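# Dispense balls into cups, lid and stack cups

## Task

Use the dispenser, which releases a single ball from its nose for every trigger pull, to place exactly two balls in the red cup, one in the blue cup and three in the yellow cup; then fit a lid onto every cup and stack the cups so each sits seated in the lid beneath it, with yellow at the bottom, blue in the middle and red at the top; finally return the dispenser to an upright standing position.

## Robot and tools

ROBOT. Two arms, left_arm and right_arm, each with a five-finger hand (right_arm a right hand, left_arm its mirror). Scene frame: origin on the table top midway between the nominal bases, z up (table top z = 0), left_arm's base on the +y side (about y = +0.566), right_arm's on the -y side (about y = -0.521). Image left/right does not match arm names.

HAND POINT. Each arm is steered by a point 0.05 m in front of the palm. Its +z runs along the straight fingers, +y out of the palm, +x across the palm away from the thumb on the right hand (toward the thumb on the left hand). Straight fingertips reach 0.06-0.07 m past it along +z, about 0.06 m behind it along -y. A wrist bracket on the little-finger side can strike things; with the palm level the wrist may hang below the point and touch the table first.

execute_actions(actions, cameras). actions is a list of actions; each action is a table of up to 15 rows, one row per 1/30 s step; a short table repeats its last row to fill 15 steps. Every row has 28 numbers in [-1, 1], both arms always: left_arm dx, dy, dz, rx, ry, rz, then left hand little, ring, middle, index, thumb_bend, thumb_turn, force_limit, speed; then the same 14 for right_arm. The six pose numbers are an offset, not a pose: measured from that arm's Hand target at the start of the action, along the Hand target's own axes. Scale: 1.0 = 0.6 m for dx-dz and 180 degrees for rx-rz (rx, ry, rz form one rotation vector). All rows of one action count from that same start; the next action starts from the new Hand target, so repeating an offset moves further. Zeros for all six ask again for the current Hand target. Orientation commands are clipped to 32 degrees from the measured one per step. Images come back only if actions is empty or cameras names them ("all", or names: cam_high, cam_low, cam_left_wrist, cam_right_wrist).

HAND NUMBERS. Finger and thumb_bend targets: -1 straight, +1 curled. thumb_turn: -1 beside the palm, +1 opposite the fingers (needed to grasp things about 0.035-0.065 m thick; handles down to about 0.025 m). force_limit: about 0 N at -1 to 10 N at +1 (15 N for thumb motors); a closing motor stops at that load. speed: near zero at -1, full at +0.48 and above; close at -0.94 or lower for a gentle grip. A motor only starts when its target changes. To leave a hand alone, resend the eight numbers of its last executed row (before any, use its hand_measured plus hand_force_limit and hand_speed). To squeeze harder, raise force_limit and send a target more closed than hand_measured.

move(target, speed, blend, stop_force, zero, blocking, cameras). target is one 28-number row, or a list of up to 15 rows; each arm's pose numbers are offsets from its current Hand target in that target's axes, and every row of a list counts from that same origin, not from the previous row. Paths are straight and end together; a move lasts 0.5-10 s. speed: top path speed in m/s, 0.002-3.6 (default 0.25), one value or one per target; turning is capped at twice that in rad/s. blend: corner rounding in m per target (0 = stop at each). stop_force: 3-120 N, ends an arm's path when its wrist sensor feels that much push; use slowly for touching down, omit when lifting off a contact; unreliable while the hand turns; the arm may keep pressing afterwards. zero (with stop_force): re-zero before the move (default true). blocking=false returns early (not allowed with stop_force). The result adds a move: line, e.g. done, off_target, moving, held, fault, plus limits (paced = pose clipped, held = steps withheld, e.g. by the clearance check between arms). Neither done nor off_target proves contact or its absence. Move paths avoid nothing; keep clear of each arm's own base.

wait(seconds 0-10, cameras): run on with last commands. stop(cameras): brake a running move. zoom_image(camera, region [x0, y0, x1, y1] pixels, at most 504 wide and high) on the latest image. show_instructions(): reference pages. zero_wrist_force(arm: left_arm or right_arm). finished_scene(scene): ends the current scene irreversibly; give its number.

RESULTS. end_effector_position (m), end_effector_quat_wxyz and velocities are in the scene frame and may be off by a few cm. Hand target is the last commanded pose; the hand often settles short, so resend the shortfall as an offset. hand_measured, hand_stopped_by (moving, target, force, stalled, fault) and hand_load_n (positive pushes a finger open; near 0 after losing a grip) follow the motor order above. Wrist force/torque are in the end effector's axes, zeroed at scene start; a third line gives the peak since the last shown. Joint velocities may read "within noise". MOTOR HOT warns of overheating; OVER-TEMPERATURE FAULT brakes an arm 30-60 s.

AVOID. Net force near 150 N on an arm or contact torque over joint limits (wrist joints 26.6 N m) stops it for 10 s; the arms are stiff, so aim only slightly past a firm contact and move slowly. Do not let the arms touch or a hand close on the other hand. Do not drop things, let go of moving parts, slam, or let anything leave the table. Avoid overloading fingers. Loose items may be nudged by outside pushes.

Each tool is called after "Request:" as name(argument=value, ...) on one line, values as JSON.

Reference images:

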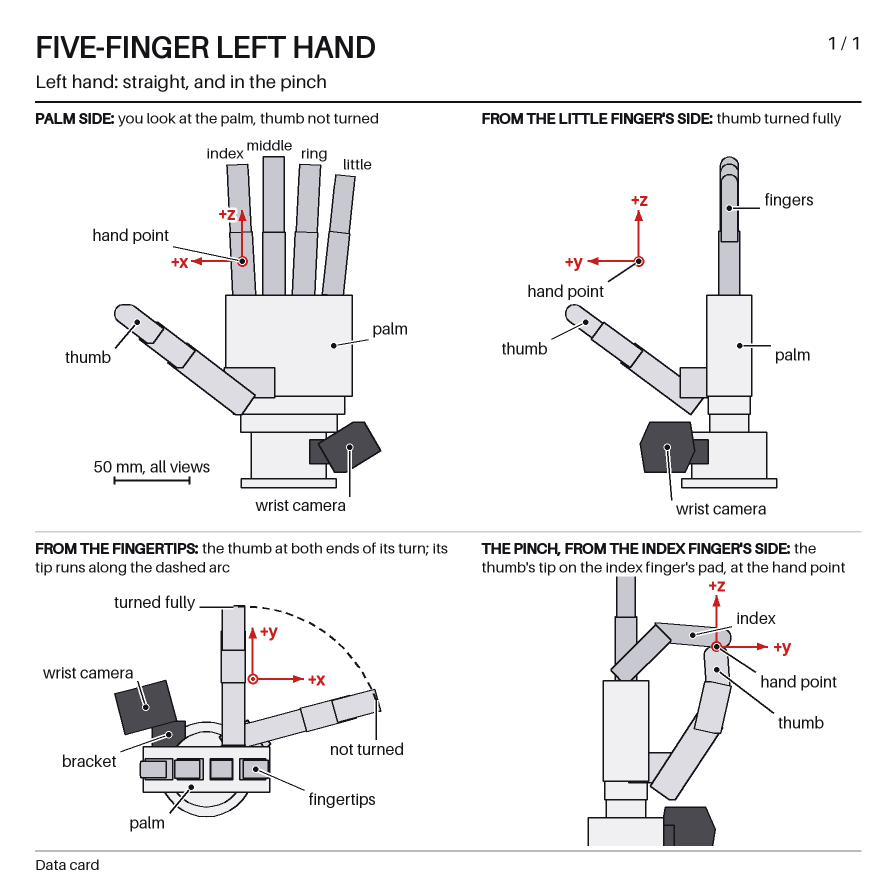

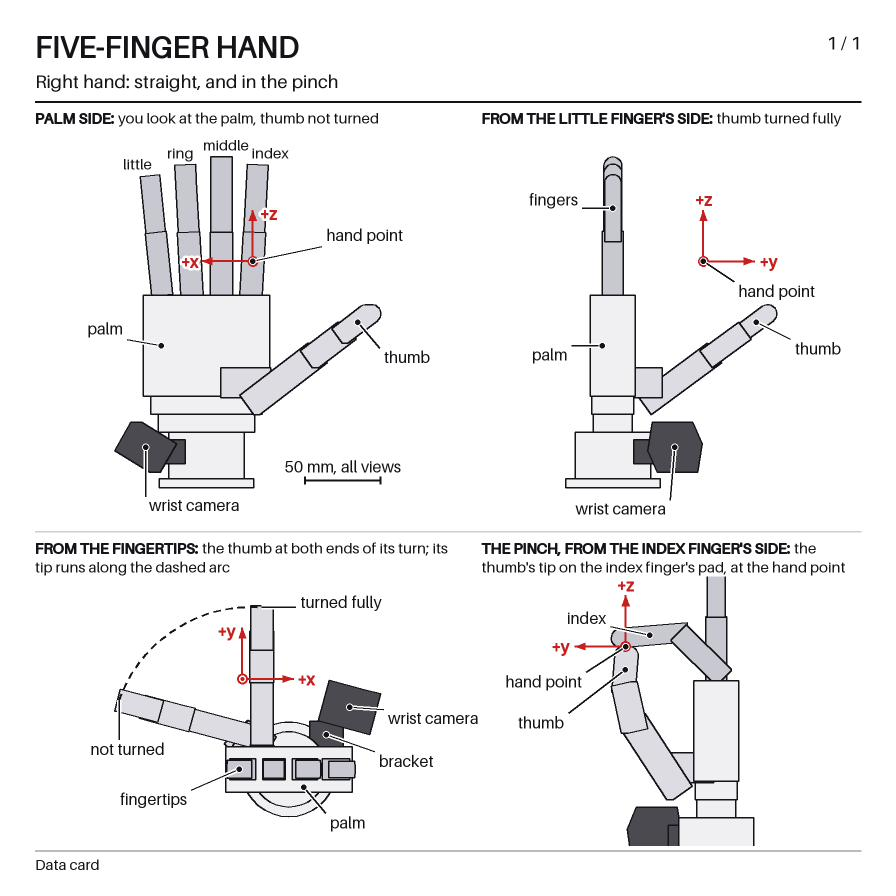

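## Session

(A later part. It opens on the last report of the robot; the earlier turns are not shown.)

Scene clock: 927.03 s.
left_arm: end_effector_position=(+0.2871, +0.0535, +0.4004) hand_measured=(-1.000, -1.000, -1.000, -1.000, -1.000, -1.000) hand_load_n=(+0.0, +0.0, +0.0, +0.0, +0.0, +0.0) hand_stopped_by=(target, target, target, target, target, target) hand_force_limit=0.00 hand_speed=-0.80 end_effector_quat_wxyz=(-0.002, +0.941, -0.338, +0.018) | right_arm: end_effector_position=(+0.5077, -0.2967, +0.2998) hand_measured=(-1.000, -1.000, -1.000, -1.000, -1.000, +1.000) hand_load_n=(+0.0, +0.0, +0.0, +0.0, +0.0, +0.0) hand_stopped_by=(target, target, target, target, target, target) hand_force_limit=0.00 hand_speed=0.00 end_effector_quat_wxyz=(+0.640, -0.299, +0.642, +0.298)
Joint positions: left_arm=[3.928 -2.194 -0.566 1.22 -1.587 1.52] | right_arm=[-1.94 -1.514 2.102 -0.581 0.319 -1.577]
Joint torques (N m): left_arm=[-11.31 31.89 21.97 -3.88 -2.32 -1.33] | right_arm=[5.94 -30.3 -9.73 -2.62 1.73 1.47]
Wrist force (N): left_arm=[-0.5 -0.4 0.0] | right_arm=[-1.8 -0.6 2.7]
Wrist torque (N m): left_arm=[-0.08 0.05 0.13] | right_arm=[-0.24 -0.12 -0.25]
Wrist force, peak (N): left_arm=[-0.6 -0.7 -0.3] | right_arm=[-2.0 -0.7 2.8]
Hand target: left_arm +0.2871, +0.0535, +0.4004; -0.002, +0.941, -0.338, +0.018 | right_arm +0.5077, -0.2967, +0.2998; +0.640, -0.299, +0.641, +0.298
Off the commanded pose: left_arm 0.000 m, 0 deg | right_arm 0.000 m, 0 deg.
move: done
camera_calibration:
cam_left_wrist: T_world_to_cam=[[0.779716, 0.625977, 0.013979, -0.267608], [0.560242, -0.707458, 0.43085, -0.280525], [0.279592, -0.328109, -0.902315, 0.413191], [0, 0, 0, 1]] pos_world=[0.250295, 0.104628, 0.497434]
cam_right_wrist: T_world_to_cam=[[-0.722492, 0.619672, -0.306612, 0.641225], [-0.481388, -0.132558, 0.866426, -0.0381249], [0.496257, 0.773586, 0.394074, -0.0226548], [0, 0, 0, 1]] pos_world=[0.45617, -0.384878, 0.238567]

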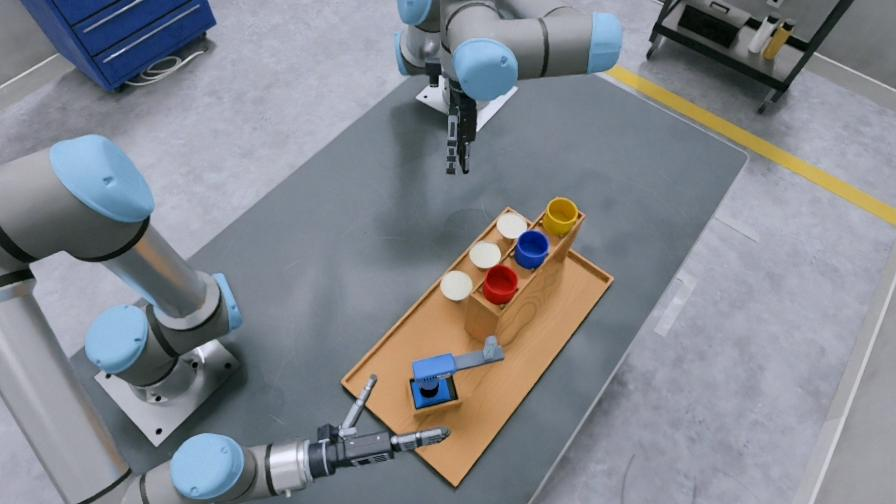

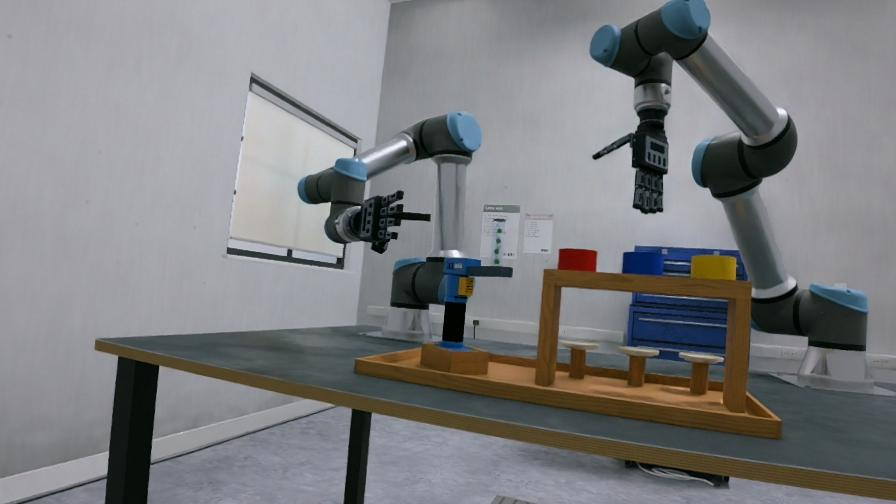

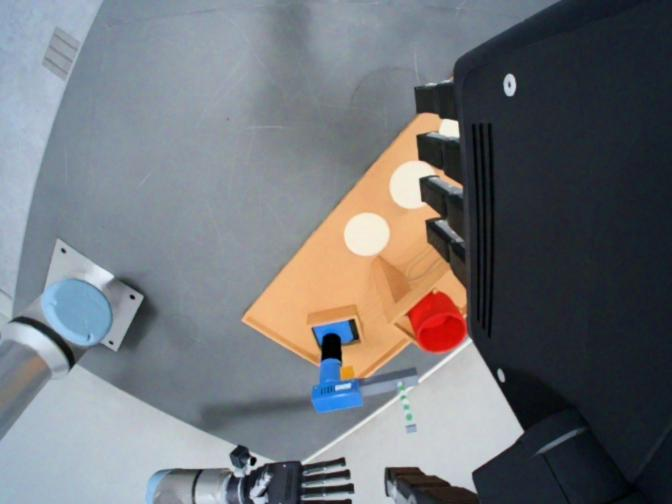

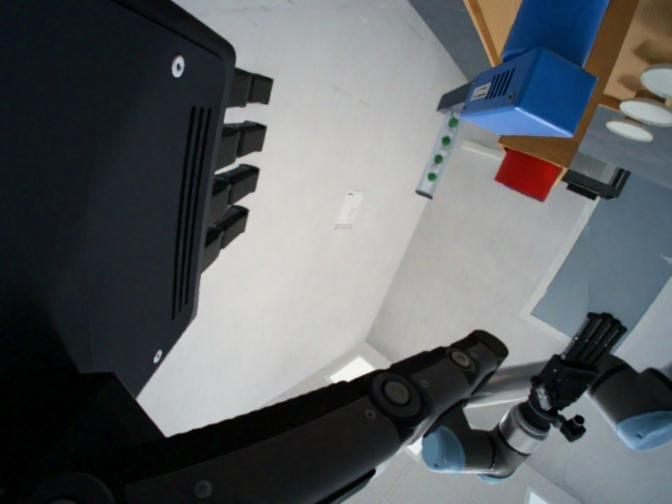

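Request:
move(target=[0, 0, 0, 0, 0, 0, -1, -1, -1, -1, -1, -1, 0, -0.8, 0.2463, 0.083, -0.05, 0, 0, 0, -1, -1, -1, -1, -1, 1, 0, 0], speed=0.15, cameras=["all"])

Scene clock: 954.70 s.
left_arm: end_effector_position=(+0.2871, +0.0535, +0.4004) hand_measured=(-1.000, -1.000, -1.000, -1.000, -1.000, -1.000) hand_load_n=(+0.0, +0.0, +0.0, +0.0, +0.0, +0.0) hand_stopped_by=(target, target, target, target, target, target) hand_force_limit=0.00 hand_speed=-0.80 end_effector_quat_wxyz=(-0.002, +0.941, -0.338, +0.018) | right_arm: end_effector_position=(+0.4502, -0.2879, +0.1521) hand_measured=(-1.000, -1.000, -1.000, -1.000, -1.000, +1.000) hand_load_n=(+0.0, +0.0, +0.0, +0.0, +0.0, +0.0) hand_stopped_by=(target, target, target, target, target, target) hand_force_limit=0.00 hand_speed=0.00 end_effector_quat_wxyz=(+0.640, -0.299, +0.641, +0.298)
Joint positions: left_arm=[3.928 -2.194 -0.566 1.22 -1.587 1.52] | right_arm=[-1.986 -1.303 2.41 -1.1 0.274 -1.578]
Joint torques (N m): left_arm=[-11.18 30.66 22.34 -3.63 -2.37 -1.35] | right_arm=[5.81 -14.91 -1.39 -2.44 1.93 1.27]
Wrist force (N): left_arm=[-0.5 -0.5 -0.4] | right_arm=[-1.6 -0.6 2.6]
Wrist torque (N m): left_arm=[-0.05 0.05 0.13] | right_arm=[-0.23 -0.09 -0.24]
Wrist force, peak (N): left_arm=[-0.8 -0.6 -0.2] | right_arm=[-2.5 -0.8 2.8]
Hand target: left_arm +0.2871, +0.0535, +0.4004; -0.002, +0.941, -0.338, +0.018 | right_arm +0.4502, -0.2878, +0.1521; +0.640, -0.299, +0.641, +0.298
Off the commanded pose: left_arm 0.000 m, 0 deg | right_arm 0.000 m, 0 deg.
move: done
camera_calibration:
cam_left_wrist: T_world_to_cam=[[0.779716, 0.625977, 0.013979, -0.267608], [0.560242, -0.707458, 0.43085, -0.280525], [0.279592, -0.328109, -0.902315, 0.413191], [0, 0, 0, 1]] pos_world=[0.250295, 0.104628, 0.497434]
cam_right_wrist: T_world_to_cam=[[-0.722405, 0.619801, -0.306557, 0.548816], [-0.481421, -0.132591, 0.866402, 0.0633014], [0.496351, 0.773477, 0.39417, 0.0571624], [0, 0, 0, 1]] pos_world=[0.39857, -0.375977, 0.0908669]

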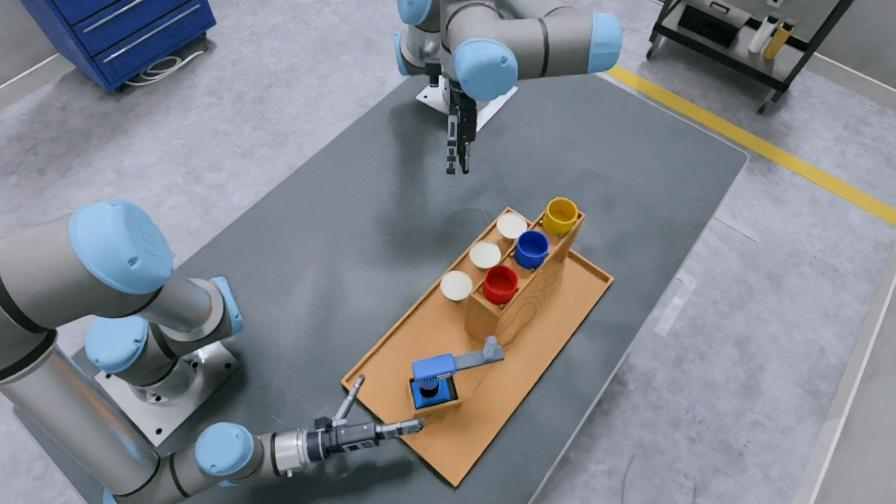

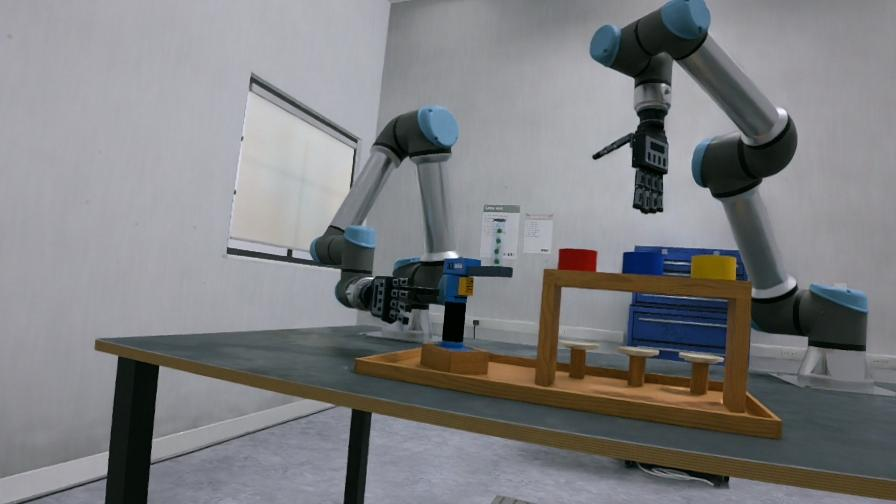

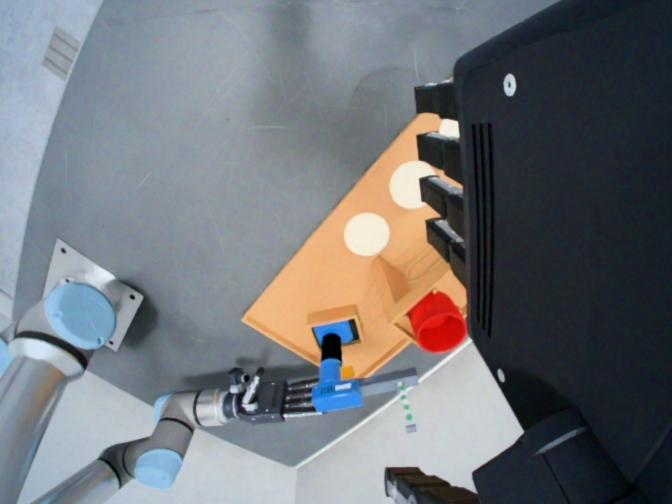

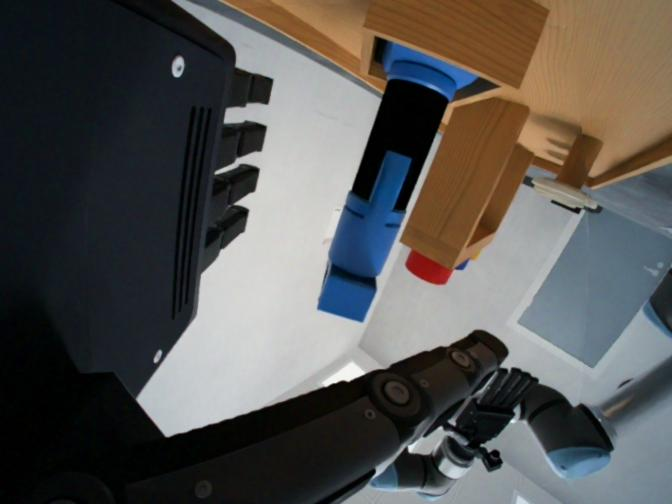

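Request:
zoom_image(camera="cam_right_wrist", region=[300, 0, 480, 340])

Request:
zoom_image(camera="cam_low", region=[330, 220, 530, 390])

Request:
zoom_image(camera="cam_left_wrist", region=[220, 290, 440, 460])

Scaled by 1.482 from the camera's 672x504 image, which has a finer 960x720 frame.

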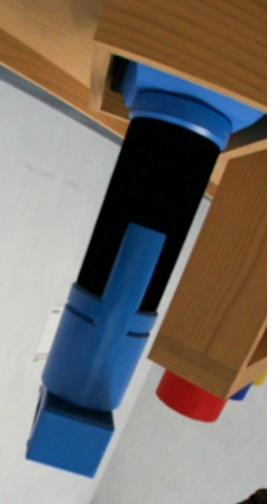

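Scaled by 2.520 from the camera's 896x504 image, which has a finer 1280x720 frame.

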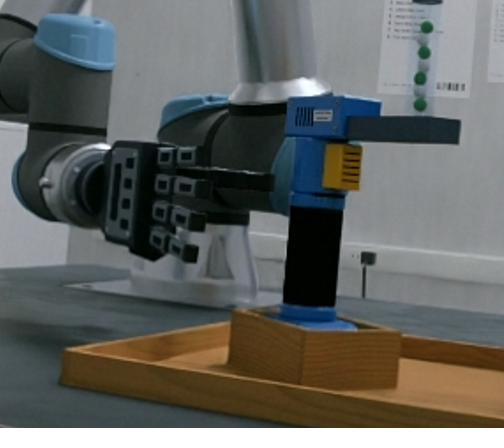

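Scaled by 2.291 from the camera's 672x504 image, which has a finer 960x720 frame.

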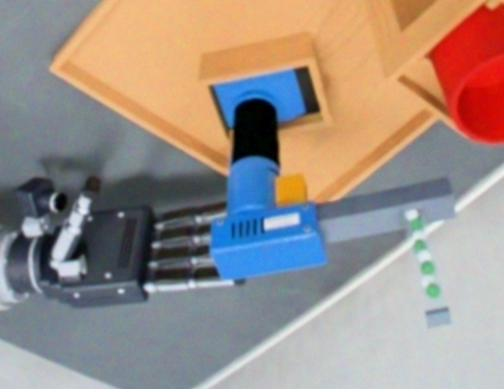

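Request:
move(target=[[0, 0, 0, 0, 0, 0, -1, -1, -1, -1, -1, -1, 0, -0.8, 0, 0.0633, 0.0833, 0, 0, 0, -1, -1, -1, -1, -1, 1, 0, 0], [0, 0, 0, 0, 0, 0, -1, -1, -1, -1, -1, -1, 0, -0.8, 0, 0.0667, 0.1750, 0, 0, 0, -1, -1, -1, -1, -1, 1, 0, 0]], speed=0.06, stop_force=10, cameras=["all"])

Scene clock: 1008.77 s.
left_arm: end_effector_position=(+0.2871, +0.0535, +0.4004) hand_measured=(-1.000, -1.000, -1.000, -1.000, -1.000, -1.000) hand_load_n=(+0.0, +0.0, +0.0, +0.0, +0.0, +0.0) hand_stopped_by=(target, target, target, target, target, target) hand_force_limit=0.00 hand_speed=-0.80 end_effector_quat_wxyz=(-0.002, +0.941, -0.338, +0.018) | right_arm: end_effector_position=(+0.4870, -0.1817, +0.1519) hand_measured=(-1.000, -1.000, -1.000, -1.000, -1.000, +1.000) hand_load_n=(+0.0, +0.0, +0.0, +0.0, +0.0, +0.0) hand_stopped_by=(target, target, target, target, target, target) hand_force_limit=0.00 hand_speed=0.00 end_effector_quat_wxyz=(+0.640, -0.299, +0.641, +0.298)
Joint positions: left_arm=[3.928 -2.194 -0.566 1.22 -1.587 1.52] | right_arm=[-1.63 -1.213 2.259 -1.043 0.63 -1.573]
Joint torques (N m): left_arm=[-10.89 31.68 22.13 -3.69 -2.21 -1.18] | right_arm=[6.51 -20.48 -22.14 1.52 1.84 -0.96]
Wrist force (N): left_arm=[-0.2 -0.3 -0.1] | right_arm=[-1.9 -0.4 2.5]
Wrist torque (N m): left_arm=[-0.04 0.00 0.14] | right_arm=[-0.16 -0.09 -0.21]
Wrist force, peak (N): left_arm=[-0.7 -0.7 -0.2] | right_arm=[-2.5 -0.3 2.7]
Hand target: left_arm +0.2871, +0.0535, +0.4004; -0.002, +0.941, -0.338, +0.018 | right_arm +0.4870, -0.1817, +0.1519; +0.640, -0.299, +0.641, +0.298
Off the commanded pose: left_arm 0.000 m, 0 deg | right_arm 0.000 m, 0 deg.
move: done
camera_calibration:
cam_left_wrist: T_world_to_cam=[[0.779716, 0.625977, 0.013979, -0.267608], [0.560242, -0.707458, 0.43085, -0.280525], [0.279592, -0.328109, -0.902315, 0.413191], [0, 0, 0, 1]] pos_world=[0.250295, 0.104628, 0.497434]
cam_right_wrist: T_world_to_cam=[[-0.72236, 0.619866, -0.306533, 0.509553], [-0.481588, -0.132833, 0.866273, 0.0954272], [0.496255, 0.773383, 0.394473, -0.0431889], [0, 0, 0, 1]] pos_world=[0.43547, -0.269777, 0.0905658]

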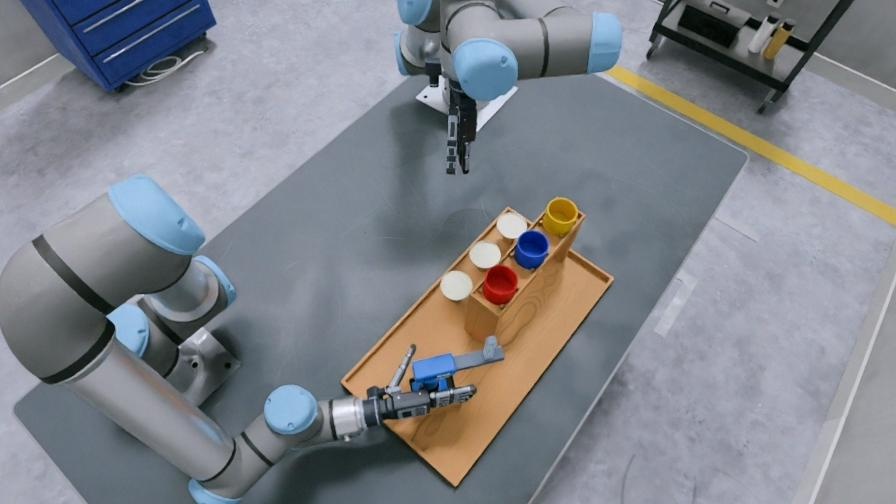

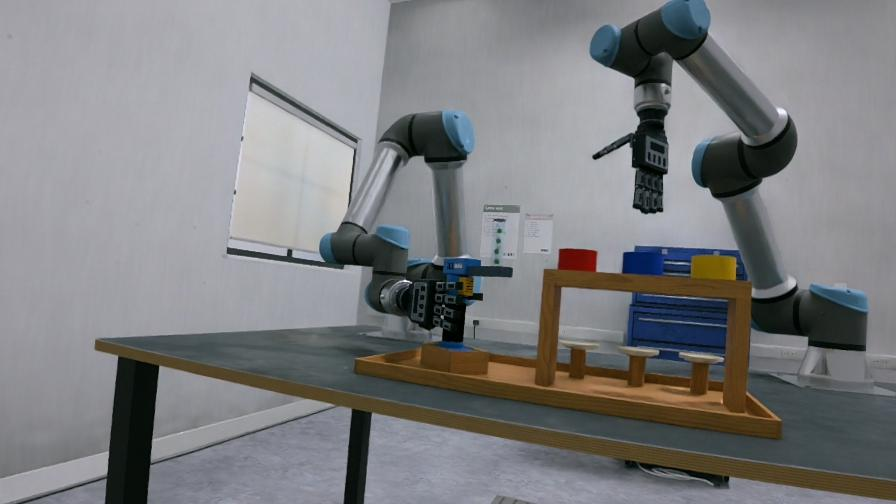

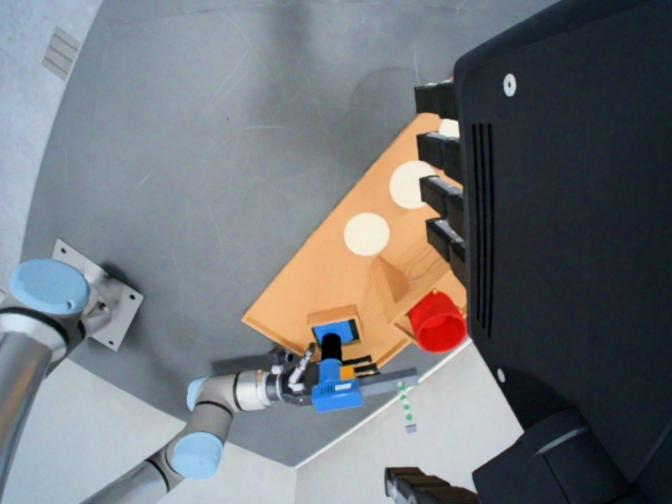

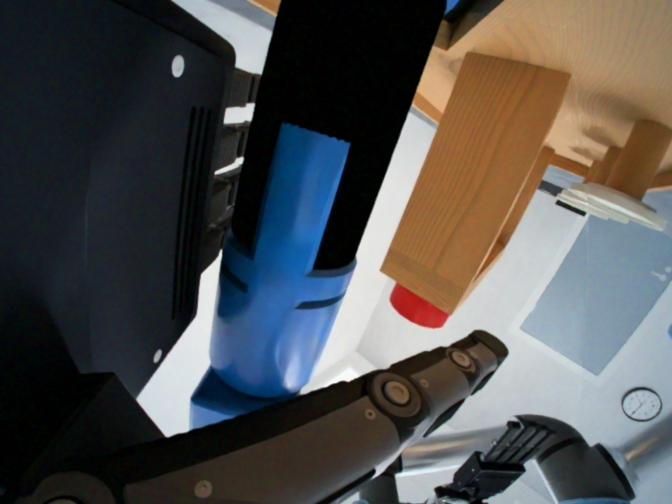

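Request:
zoom_image(camera="cam_low", region=[380, 230, 530, 380])

Request:
zoom_image(camera="cam_high", region=[350, 320, 520, 450])

Request:
zoom_image(camera="cam_left_wrist", region=[240, 300, 430, 440])

Scaled by 3.360 from the camera's 896x504 image, which has a finer 1280x720 frame.

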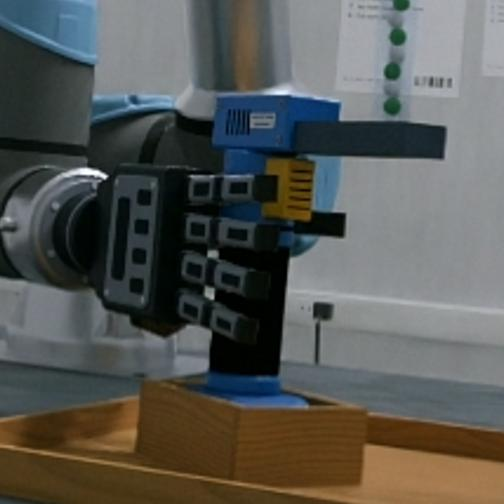

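Scaled by 2.965 from the camera's 896x504 image, which has a finer 1280x720 frame.

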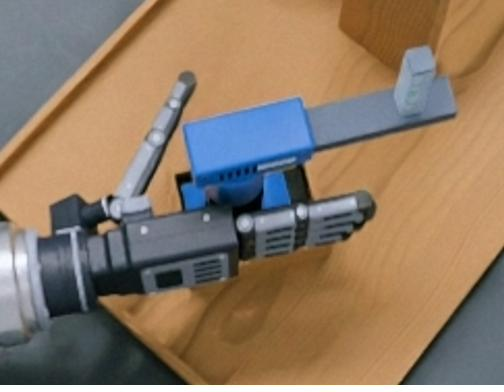

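Scaled by 2.653 from the camera's 672x504 image, which has a finer 960x720 frame.

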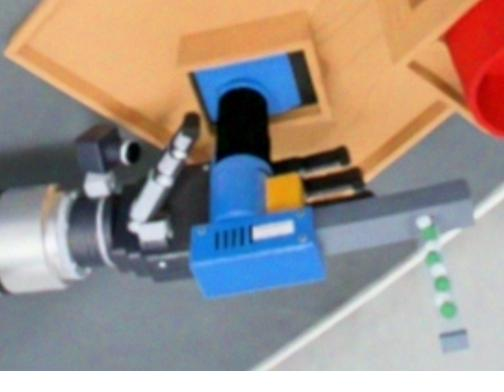

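Request:
move(target=[0, 0, 0, 0, 0, 0, -1, -1, -1, -1, -1, -1, 0, -0.8, 0, 0.015, 0.0083, 0, 0, 0, -1, -1, -1, -1, -1, 1, 0, 0], speed=0.03, stop_force=8)

Request:
execute_actions(actions=[[[0, 0, 0, 0, 0, 0, -1, -1, -1, -1, -1, -1, 0, -0.8, 0, 0, 0, 0, 0, 0, 0.2, 0.2, 0.2, -0.2, -0.2, 1, -0.2, -0.4]]], cameras=["all"])

Scene clock: 1060.23 s.
left_arm: end_effector_position=(+0.2871, +0.0535, +0.4004) hand_measured=(-1.000, -1.000, -1.000, -1.000, -1.000, -1.000) hand_load_n=(+0.0, +0.0, +0.0, -0.5, +0.0, +0.0) hand_stopped_by=(target, target, target, target, target, target) hand_force_limit=0.00 hand_speed=-0.80 end_effector_quat_wxyz=(-0.002, +0.941, -0.338, +0.018) | right_arm: end_effector_position=(+0.4833, -0.1721, +0.1519) hand_measured=(-1.000, -1.000, -1.000, -1.000, -1.000, +1.000) hand_load_n=(+0.0, +0.0, +0.0, +0.0, +0.0, -0.5) hand_stopped_by=(target, target, target, target, target, target) hand_force_limit=0.00 hand_speed=0.00 end_effector_quat_wxyz=(+0.640, -0.299, +0.641, +0.298)
Joint positions: left_arm=[3.928 -2.194 -0.566 1.22 -1.587 1.52] | right_arm=[-1.602 -1.214 2.26 -1.044 0.657 -1.573]
Joint torques (N m): left_arm=[-11.43 32.04 22.51 -3.7 -2.26 -1.23] | right_arm=[9.91 -35.14 -0.75 -2.54 0.73 1.64]
Wrist force (N): left_arm=[-0.5 -0.3 0.0] | right_arm=[-3.6 -7.5 0.9]
Wrist torque (N m): left_arm=[-0.04 0.06 0.11] | right_arm=[-0.45 0.03 -0.71]
Wrist force, peak (N): left_arm=[-1.0 -0.1 -0.5] | right_arm=[-3.6 -7.5 0.9]
Hand target: left_arm +0.2871, +0.0535, +0.4004; -0.002, +0.941, -0.338, +0.018 | right_arm +0.4833, -0.1721, +0.1519; +0.640, -0.299, +0.641, +0.298
Off the commanded pose: left_arm 0.000 m, 0 deg | right_arm 0.000 m, 0 deg.
move: done

Scene clock: 1061.43 s.
left_arm: end_effector_position=(+0.2871, +0.0535, +0.4004) hand_measured=(-1.000, -1.000, -1.000, -1.000, -1.000, -1.000) hand_load_n=(+0.5, +0.0, +0.0, +0.0, -0.5, +0.0) hand_stopped_by=(target, target, target, target, target, target) hand_force_limit=0.00 hand_speed=-0.80 end_effector_quat_wxyz=(-0.002, +0.941, -0.338, +0.018) | right_arm: end_effector_position=(+0.4833, -0.1721, +0.1519) hand_measured=(+0.200, +0.200, +0.200, -0.200, -0.204, +1.000) hand_load_n=(+0.0, +0.0, +0.0, +3.0, +5.5, -0.5) hand_stopped_by=(target, target, target, target, target, target) hand_force_limit=-0.20 hand_speed=-0.40 end_effector_quat_wxyz=(+0.640, -0.299, +0.641, +0.298)
Joint positions: left_arm=[3.928 -2.194 -0.566 1.22 -1.587 1.52] | right_arm=[-1.602 -1.214 2.26 -1.044 0.657 -1.573]
Joint torques (N m): left_arm=[-11.01 31.97 22.38 -3.66 -2.25 -1.26] | right_arm=[-1.39 -34.14 -7.11 -1.46 -2.35 0.37]
Wrist force (N): left_arm=[-0.5 -0.5 -0.4] | right_arm=[1.1 -7.3 2.7]
Wrist torque (N m): left_arm=[-0.05 0.05 0.12] | right_arm=[-0.40 -0.22 -0.77]
Wrist force, peak (N): left_arm=[-0.7 -0.3 -0.2] | right_arm=[-3.9 -7.4 1.1]
Hand target: left_arm +0.2871, +0.0535, +0.4004; -0.002, +0.941, -0.338, +0.018 | right_arm +0.4833, -0.1721, +0.1519; +0.640, -0.299, +0.641, +0.298
Off the commanded pose: left_arm 0.000 m, 0 deg | right_arm 0.000 m, 0 deg.
Step readings (end_effector_position of left_arm | right_arm):
0: (+0.2871, +0.0535, +0.4004) | (+0.4833, -0.1721, +0.1519)
1: (+0.2871, +0.0535, +0.4004) | (+0.4833, -0.1721, +0.1519)
2: (+0.2871, +0.0535, +0.4004) | (+0.4833, -0.1721, +0.1519)
4: (+0.2871, +0.0535, +0.4004) | (+0.4833, -0.1721, +0.1519)
8: (+0.2871, +0.0535, +0.4004) | (+0.4833, -0.1721, +0.1519)
15: (+0.2871, +0.0535, +0.4004) | (+0.4833, -0.1721, +0.1519)
camera_calibration:
cam_left_wrist: T_world_to_cam=[[0.779716, 0.625977, 0.013979, -0.267608], [0.560242, -0.707458, 0.43085, -0.280525], [0.279592, -0.328109, -0.902315, 0.413191], [0, 0, 0, 1]] pos_world=[0.250295, 0.104628, 0.497434]
cam_right_wrist: T_world_to_cam=[[-0.72236, 0.619866, -0.306533, 0.50093], [-0.481588, -0.132833, 0.866273, 0.0949205], [0.496255, 0.773383, 0.394473, -0.0487772], [0, 0, 0, 1]] pos_world=[0.43177, -0.260177, 0.0905658]

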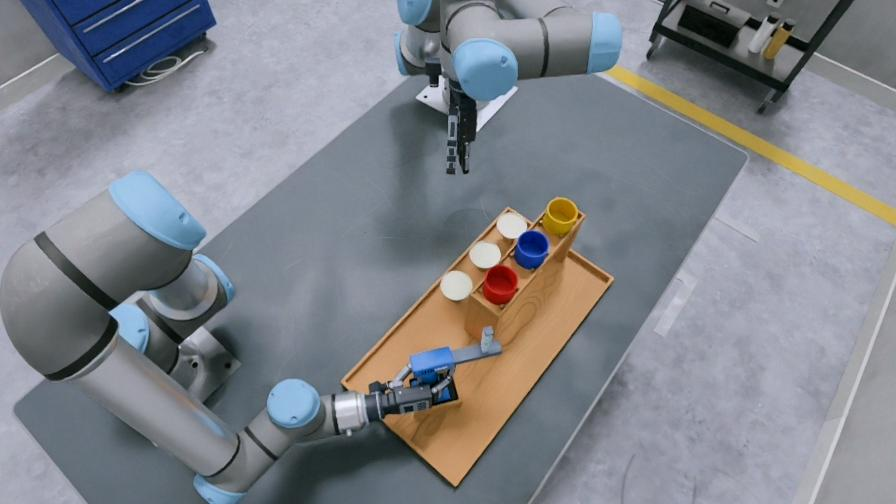

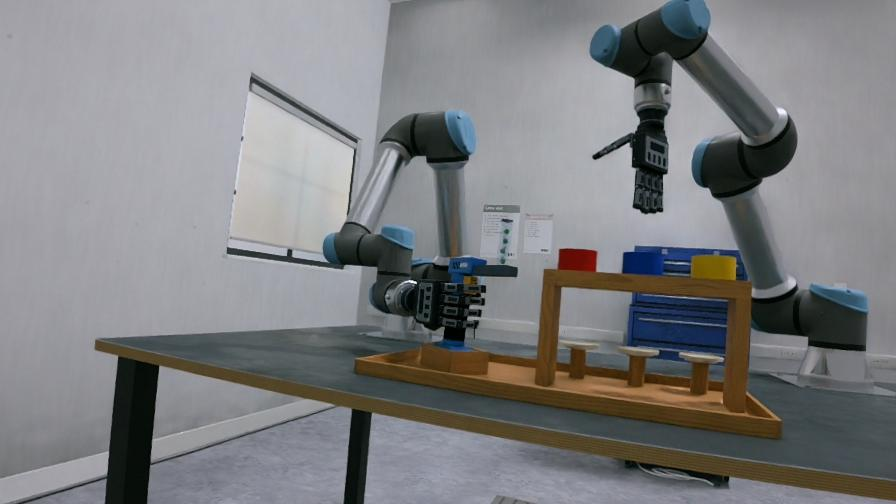

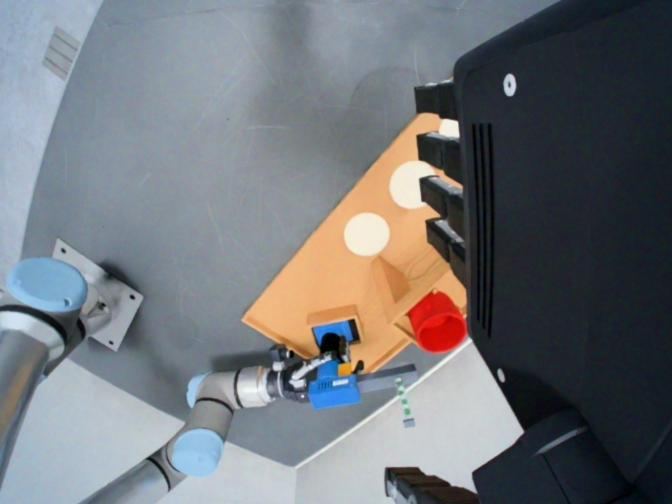

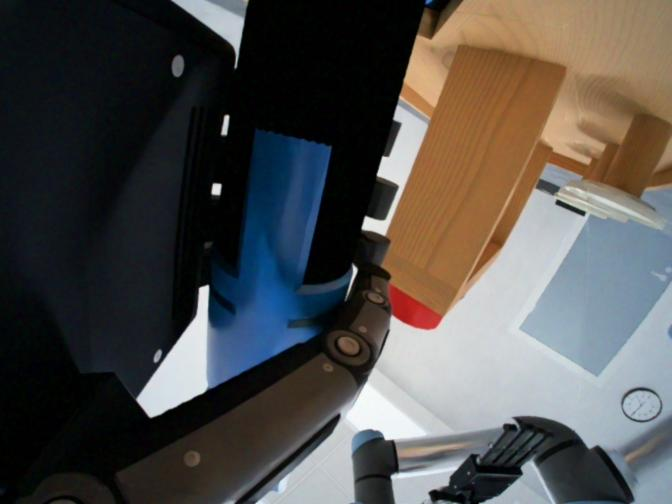

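Request:
zoom_image(camera="cam_low", region=[380, 200, 550, 400])

Request:
zoom_image(camera="cam_high", region=[350, 310, 520, 440])

Request:
zoom_image(camera="cam_left_wrist", region=[250, 300, 430, 440])

Scaled by 2.520 from the camera's 896x504 image, which has a finer 1280x720 frame.

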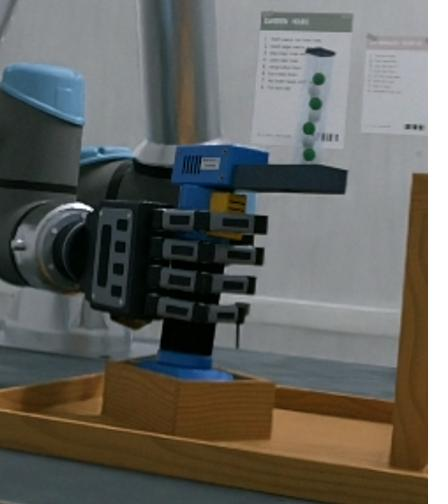

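Scaled by 2.965 from the camera's 896x504 image, which has a finer 1280x720 frame.

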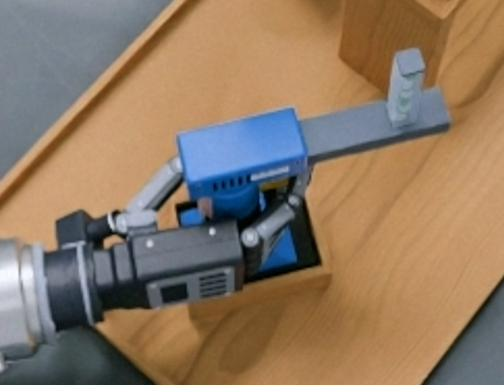

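Scaled by 2.800 from the camera's 672x504 image, which has a finer 960x720 frame.

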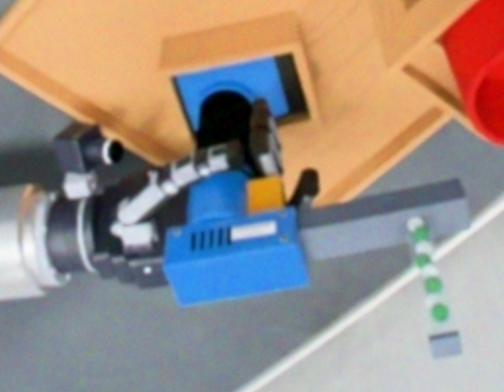

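Request:
move(target=[0, 0, 0, 0, 0, 0, -1, -1, -1, -1, -1, -1, 0, -0.8, 0, -0.0083, 0, 0, 0, 0, 0.2, 0.2, 0.2, -0.2, -0.2, 1, -0.2, -0.4], speed=0.03, cameras=["cam_low", "cam_right_wrist"])

Request:
zoom_image(camera="cam_low", region=[380, 200, 550, 400])

Scene clock: 1093.83 s.
left_arm: end_effector_position=(+0.2871, +0.0535, +0.4004) hand_measured=(-1.000, -1.000, -1.000, -1.000, -1.000, -1.000) hand_load_n=(+0.0, +0.0, +0.0, +0.0, +0.0, +0.0) hand_stopped_by=(target, target, target, target, target, target) hand_force_limit=0.00 hand_speed=-0.80 end_effector_quat_wxyz=(-0.002, +0.941, -0.338, +0.018) | right_arm: end_effector_position=(+0.4870, -0.1751, +0.1519) hand_measured=(+0.200, +0.200, +0.200, -0.200, -0.204, +1.000) hand_load_n=(+0.0, +0.0, +0.0, +2.5, +1.5, +0.0) hand_stopped_by=(target, target, target, target, target, target) hand_force_limit=-0.20 hand_speed=-0.40 end_effector_quat_wxyz=(+0.640, -0.299, +0.641, +0.298)
Joint positions: left_arm=[3.928 -2.194 -0.566 1.22 -1.587 1.52] | right_arm=[-1.611 -1.21 2.253 -1.041 0.649 -1.573]
Joint torques (N m): left_arm=[-11.15 32.72 22.19 -3.7 -2.15 -1.19] | right_arm=[-6.99 -21.22 -23.19 1.51 -2.53 -0.81]
Wrist force (N): left_arm=[-0.3 0.0 0.0] | right_arm=[-0.9 -1.0 3.2]
Wrist torque (N m): left_arm=[0.00 0.04 0.11] | right_arm=[-0.12 -0.09 -0.17]
Wrist force, peak (N): left_arm=[-1.0 -0.3 -0.2] | right_arm=[0.6 -7.3 2.8]
Hand target: left_arm +0.2871, +0.0535, +0.4004; -0.002, +0.941, -0.338, +0.018 | right_arm +0.4872, -0.1753, +0.1519; +0.640, -0.299, +0.641, +0.298
Off the commanded pose: left_arm 0.000 m, 0 deg | right_arm 0.000 m, 0 deg.
move: done
camera_calibration:
cam_right_wrist: T_world_to_cam=[[-0.72236, 0.619866, -0.306533, 0.505452], [-0.481588, -0.132833, 0.866273, 0.0962425], [0.496255, 0.773383, 0.394473, -0.0481663], [0, 0, 0, 1]] pos_world=[0.43537, -0.263277, 0.0905658]
Images, in order (width x height): cam_low 896x504, cam_right_wrist 672x504.

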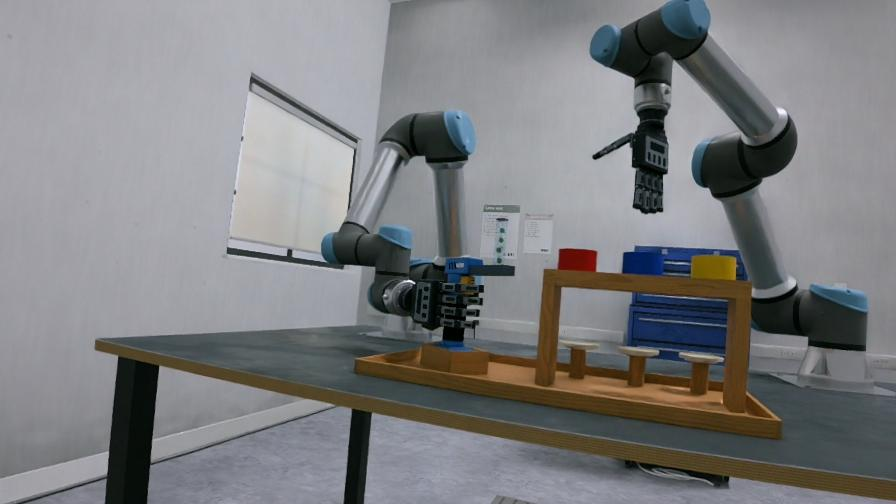

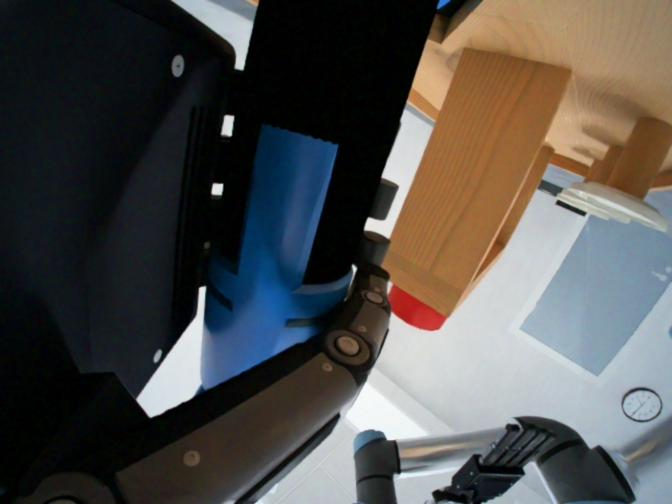

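Scaled by 2.520 from the camera's 896x504 image, which has a finer 1280x720 frame.

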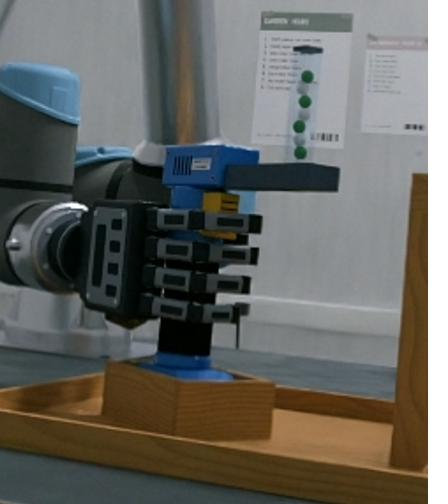

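Request:
execute_actions(actions=[[[0, 0, 0, 0, 0, 0, -1, -1, -1, -1, -1, -1, 0, -0.8, 0, 0, 0, 0, 0, 0, 1, 1, 1, -0.45, 0.4, 1, -0.2, -0.9]]])

Request:
wait(seconds=2, cameras=["all"])

Scene clock: 1108.07 s.
left_arm: end_effector_position=(+0.2871, +0.0535, +0.4004) hand_measured=(-1.000, -1.000, -1.000, -1.000, -1.000, -1.000) hand_load_n=(+0.0, +0.0, +0.0, +0.0, +0.0, +0.0) hand_stopped_by=(target, target, target, target, target, target) hand_force_limit=0.00 hand_speed=-0.80 end_effector_quat_wxyz=(-0.002, +0.941, -0.338, +0.018) | right_arm: end_effector_position=(+0.4872, -0.1753, +0.1519) hand_measured=(+0.366, +0.394, +0.252, -0.450, -0.170, +1.000) hand_load_n=(+0.0, +3.0, +6.5, +0.0, +6.5, +0.5) hand_stopped_by=(force, force, force, target, force, target) hand_force_limit=-0.20 hand_speed=-0.90 end_effector_quat_wxyz=(+0.640, -0.299, +0.641, +0.298)
Joint positions: left_arm=[3.928 -2.194 -0.566 1.22 -1.587 1.52] | right_arm=[-1.611 -1.21 2.253 -1.041 0.649 -1.573]
Joint torques (N m): left_arm=[-11.18 31.89 22.58 -3.75 -2.22 -1.17] | right_arm=[-6.62 -20.64 -13.32 1.26 -1.6 -0.81]
Wrist force (N): left_arm=[-0.4 -0.3 0.0] | right_arm=[-3.9 1.2 6.1]
Wrist torque (N m): left_arm=[-0.05 0.05 0.12] | right_arm=[-0.17 -0.28 -0.19]
Wrist force, peak (N): left_arm=[-0.9 -0.4 -0.3] | right_arm=[-5.9 1.4 9.8]
Hand target: left_arm +0.2871, +0.0535, +0.4004; -0.002, +0.941, -0.338, +0.018 | right_arm +0.4872, -0.1753, +0.1519; +0.640, -0.299, +0.641, +0.298
Off the commanded pose: left_arm 0.000 m, 0 deg | right_arm 0.000 m, 0 deg.
Step readings (end_effector_position of left_arm | right_arm):
0: (+0.2871, +0.0535, +0.4004) | (+0.4872, -0.1753, +0.1519)
1: (+0.2871, +0.0535, +0.4004) | (+0.4872, -0.1753, +0.1519)
2: (+0.2871, +0.0535, +0.4004) | (+0.4872, -0.1753, +0.1519)
4: (+0.2871, +0.0535, +0.4004) | (+0.4872, -0.1753, +0.1519)
8: (+0.2871, +0.0535, +0.4004) | (+0.4872, -0.1753, +0.1519)
15: (+0.2871, +0.0535, +0.4004) | (+0.4872, -0.1753, +0.1519)

Scene clock: 1110.07 s.
left_arm: end_effector_position=(+0.2871, +0.0535, +0.4004) hand_measured=(-1.000, -1.000, -1.000, -1.000, -1.000, -1.000) hand_load_n=(+0.0, +0.0, +0.0, +0.0, +0.0, +0.0) hand_stopped_by=(target, target, target, target, target, target) hand_force_limit=0.00 hand_speed=-0.80 end_effector_quat_wxyz=(-0.002, +0.941, -0.338, +0.018) | right_arm: end_effector_position=(+0.4871, -0.1753, +0.1519) hand_measured=(+0.366, +0.394, +0.252, -0.450, -0.170, +1.000) hand_load_n=(+0.0, +2.5, +7.0, +0.0, +6.5, +0.5) hand_stopped_by=(force, force, force, target, force, target) hand_force_limit=-0.20 hand_speed=-0.90 end_effector_quat_wxyz=(+0.640, -0.299, +0.641, +0.298)
Joint positions: left_arm=[3.928 -2.194 -0.566 1.22 -1.587 1.52] | right_arm=[-1.611 -1.21 2.253 -1.041 0.649 -1.573]
Joint torques (N m): left_arm=[-11.26 32.88 21.78 -3.65 -2.25 -1.07] | right_arm=[-5.03 -21.44 -2.58 1.45 0.21 -0.78]
Wrist force (N): left_arm=[-0.6 -0.1 0.0] | right_arm=[-4.1 1.5 6.4]
Wrist torque (N m): left_arm=[-0.02 0.08 0.11] | right_arm=[-0.14 -0.25 -0.19]
Wrist force, peak (N): left_arm=[-1.0 -0.1 -0.1] | right_arm=[-3.9 1.3 6.6]
Hand target: left_arm +0.2871, +0.0535, +0.4004; -0.002, +0.941, -0.338, +0.018 | right_arm +0.4872, -0.1753, +0.1519; +0.640, -0.299, +0.641, +0.298
Off the commanded pose: left_arm 0.000 m, 0 deg | right_arm 0.000 m, 0 deg.
wait: 2.00 s; at rest by 0.17 s
camera_calibration:
cam_left_wrist: T_world_to_cam=[[0.779716, 0.625977, 0.013979, -0.267608], [0.560242, -0.707458, 0.43085, -0.280525], [0.279592, -0.328109, -0.902315, 0.413191], [0, 0, 0, 1]] pos_world=[0.250295, 0.104628, 0.497434]
cam_right_wrist: T_world_to_cam=[[-0.72236, 0.619866, -0.306533, 0.505658], [-0.481588, -0.132833, 0.866273, 0.0963255], [0.496255, 0.773383, 0.394473, -0.0481882], [0, 0, 0, 1]] pos_world=[0.43557, -0.263377, 0.0905658]

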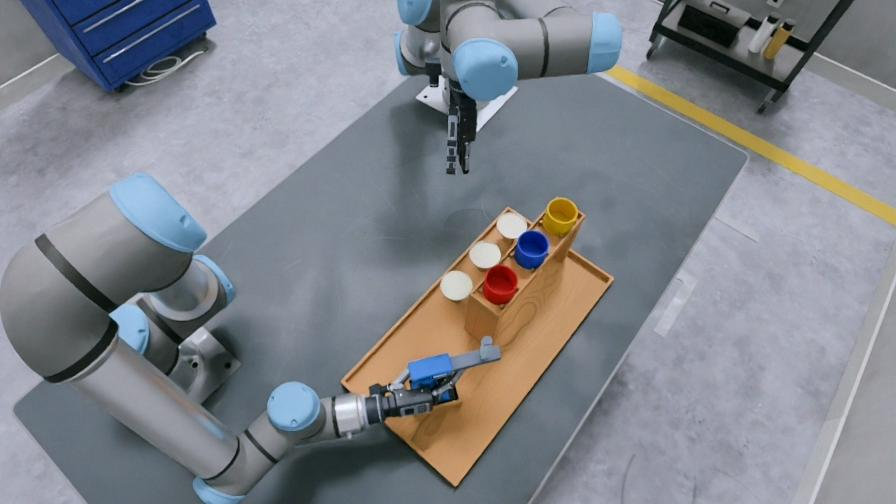

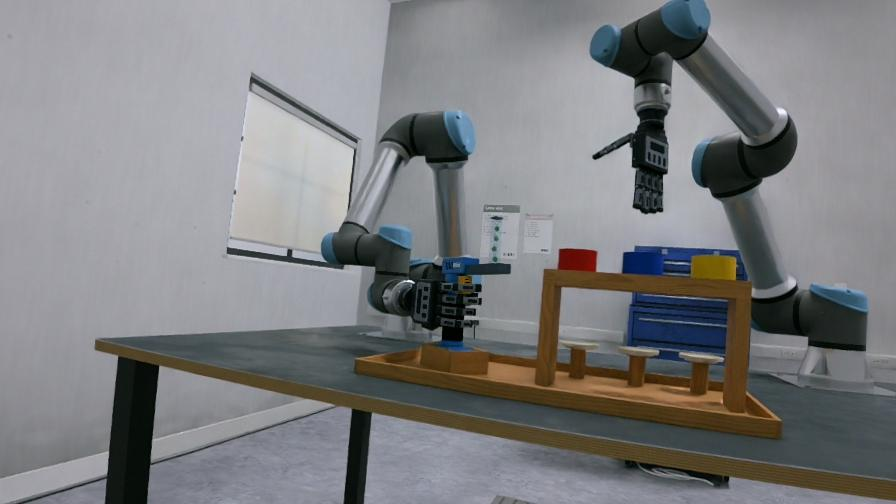

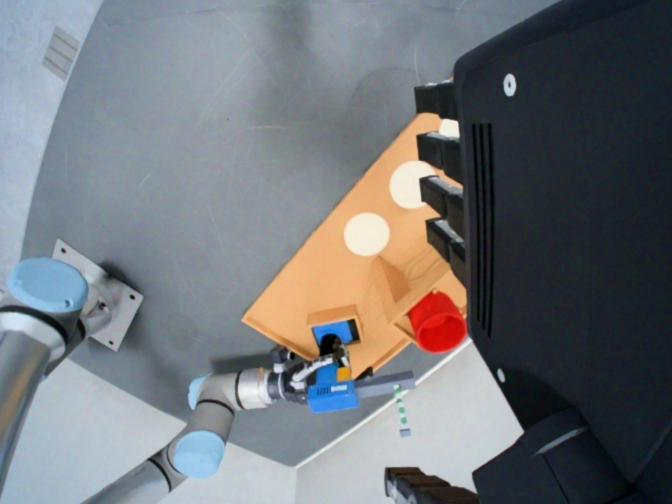

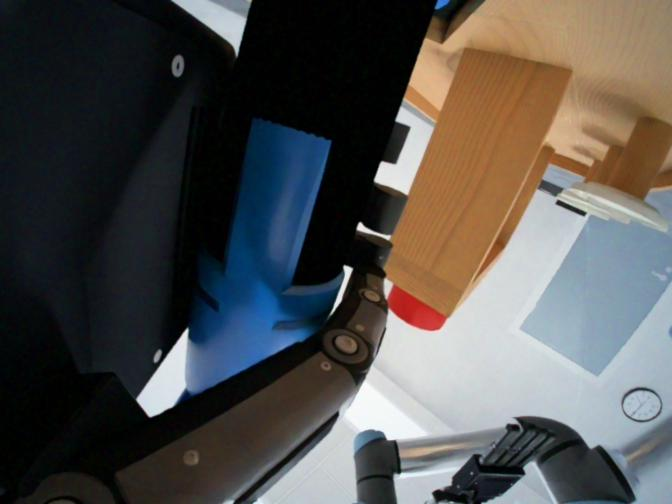

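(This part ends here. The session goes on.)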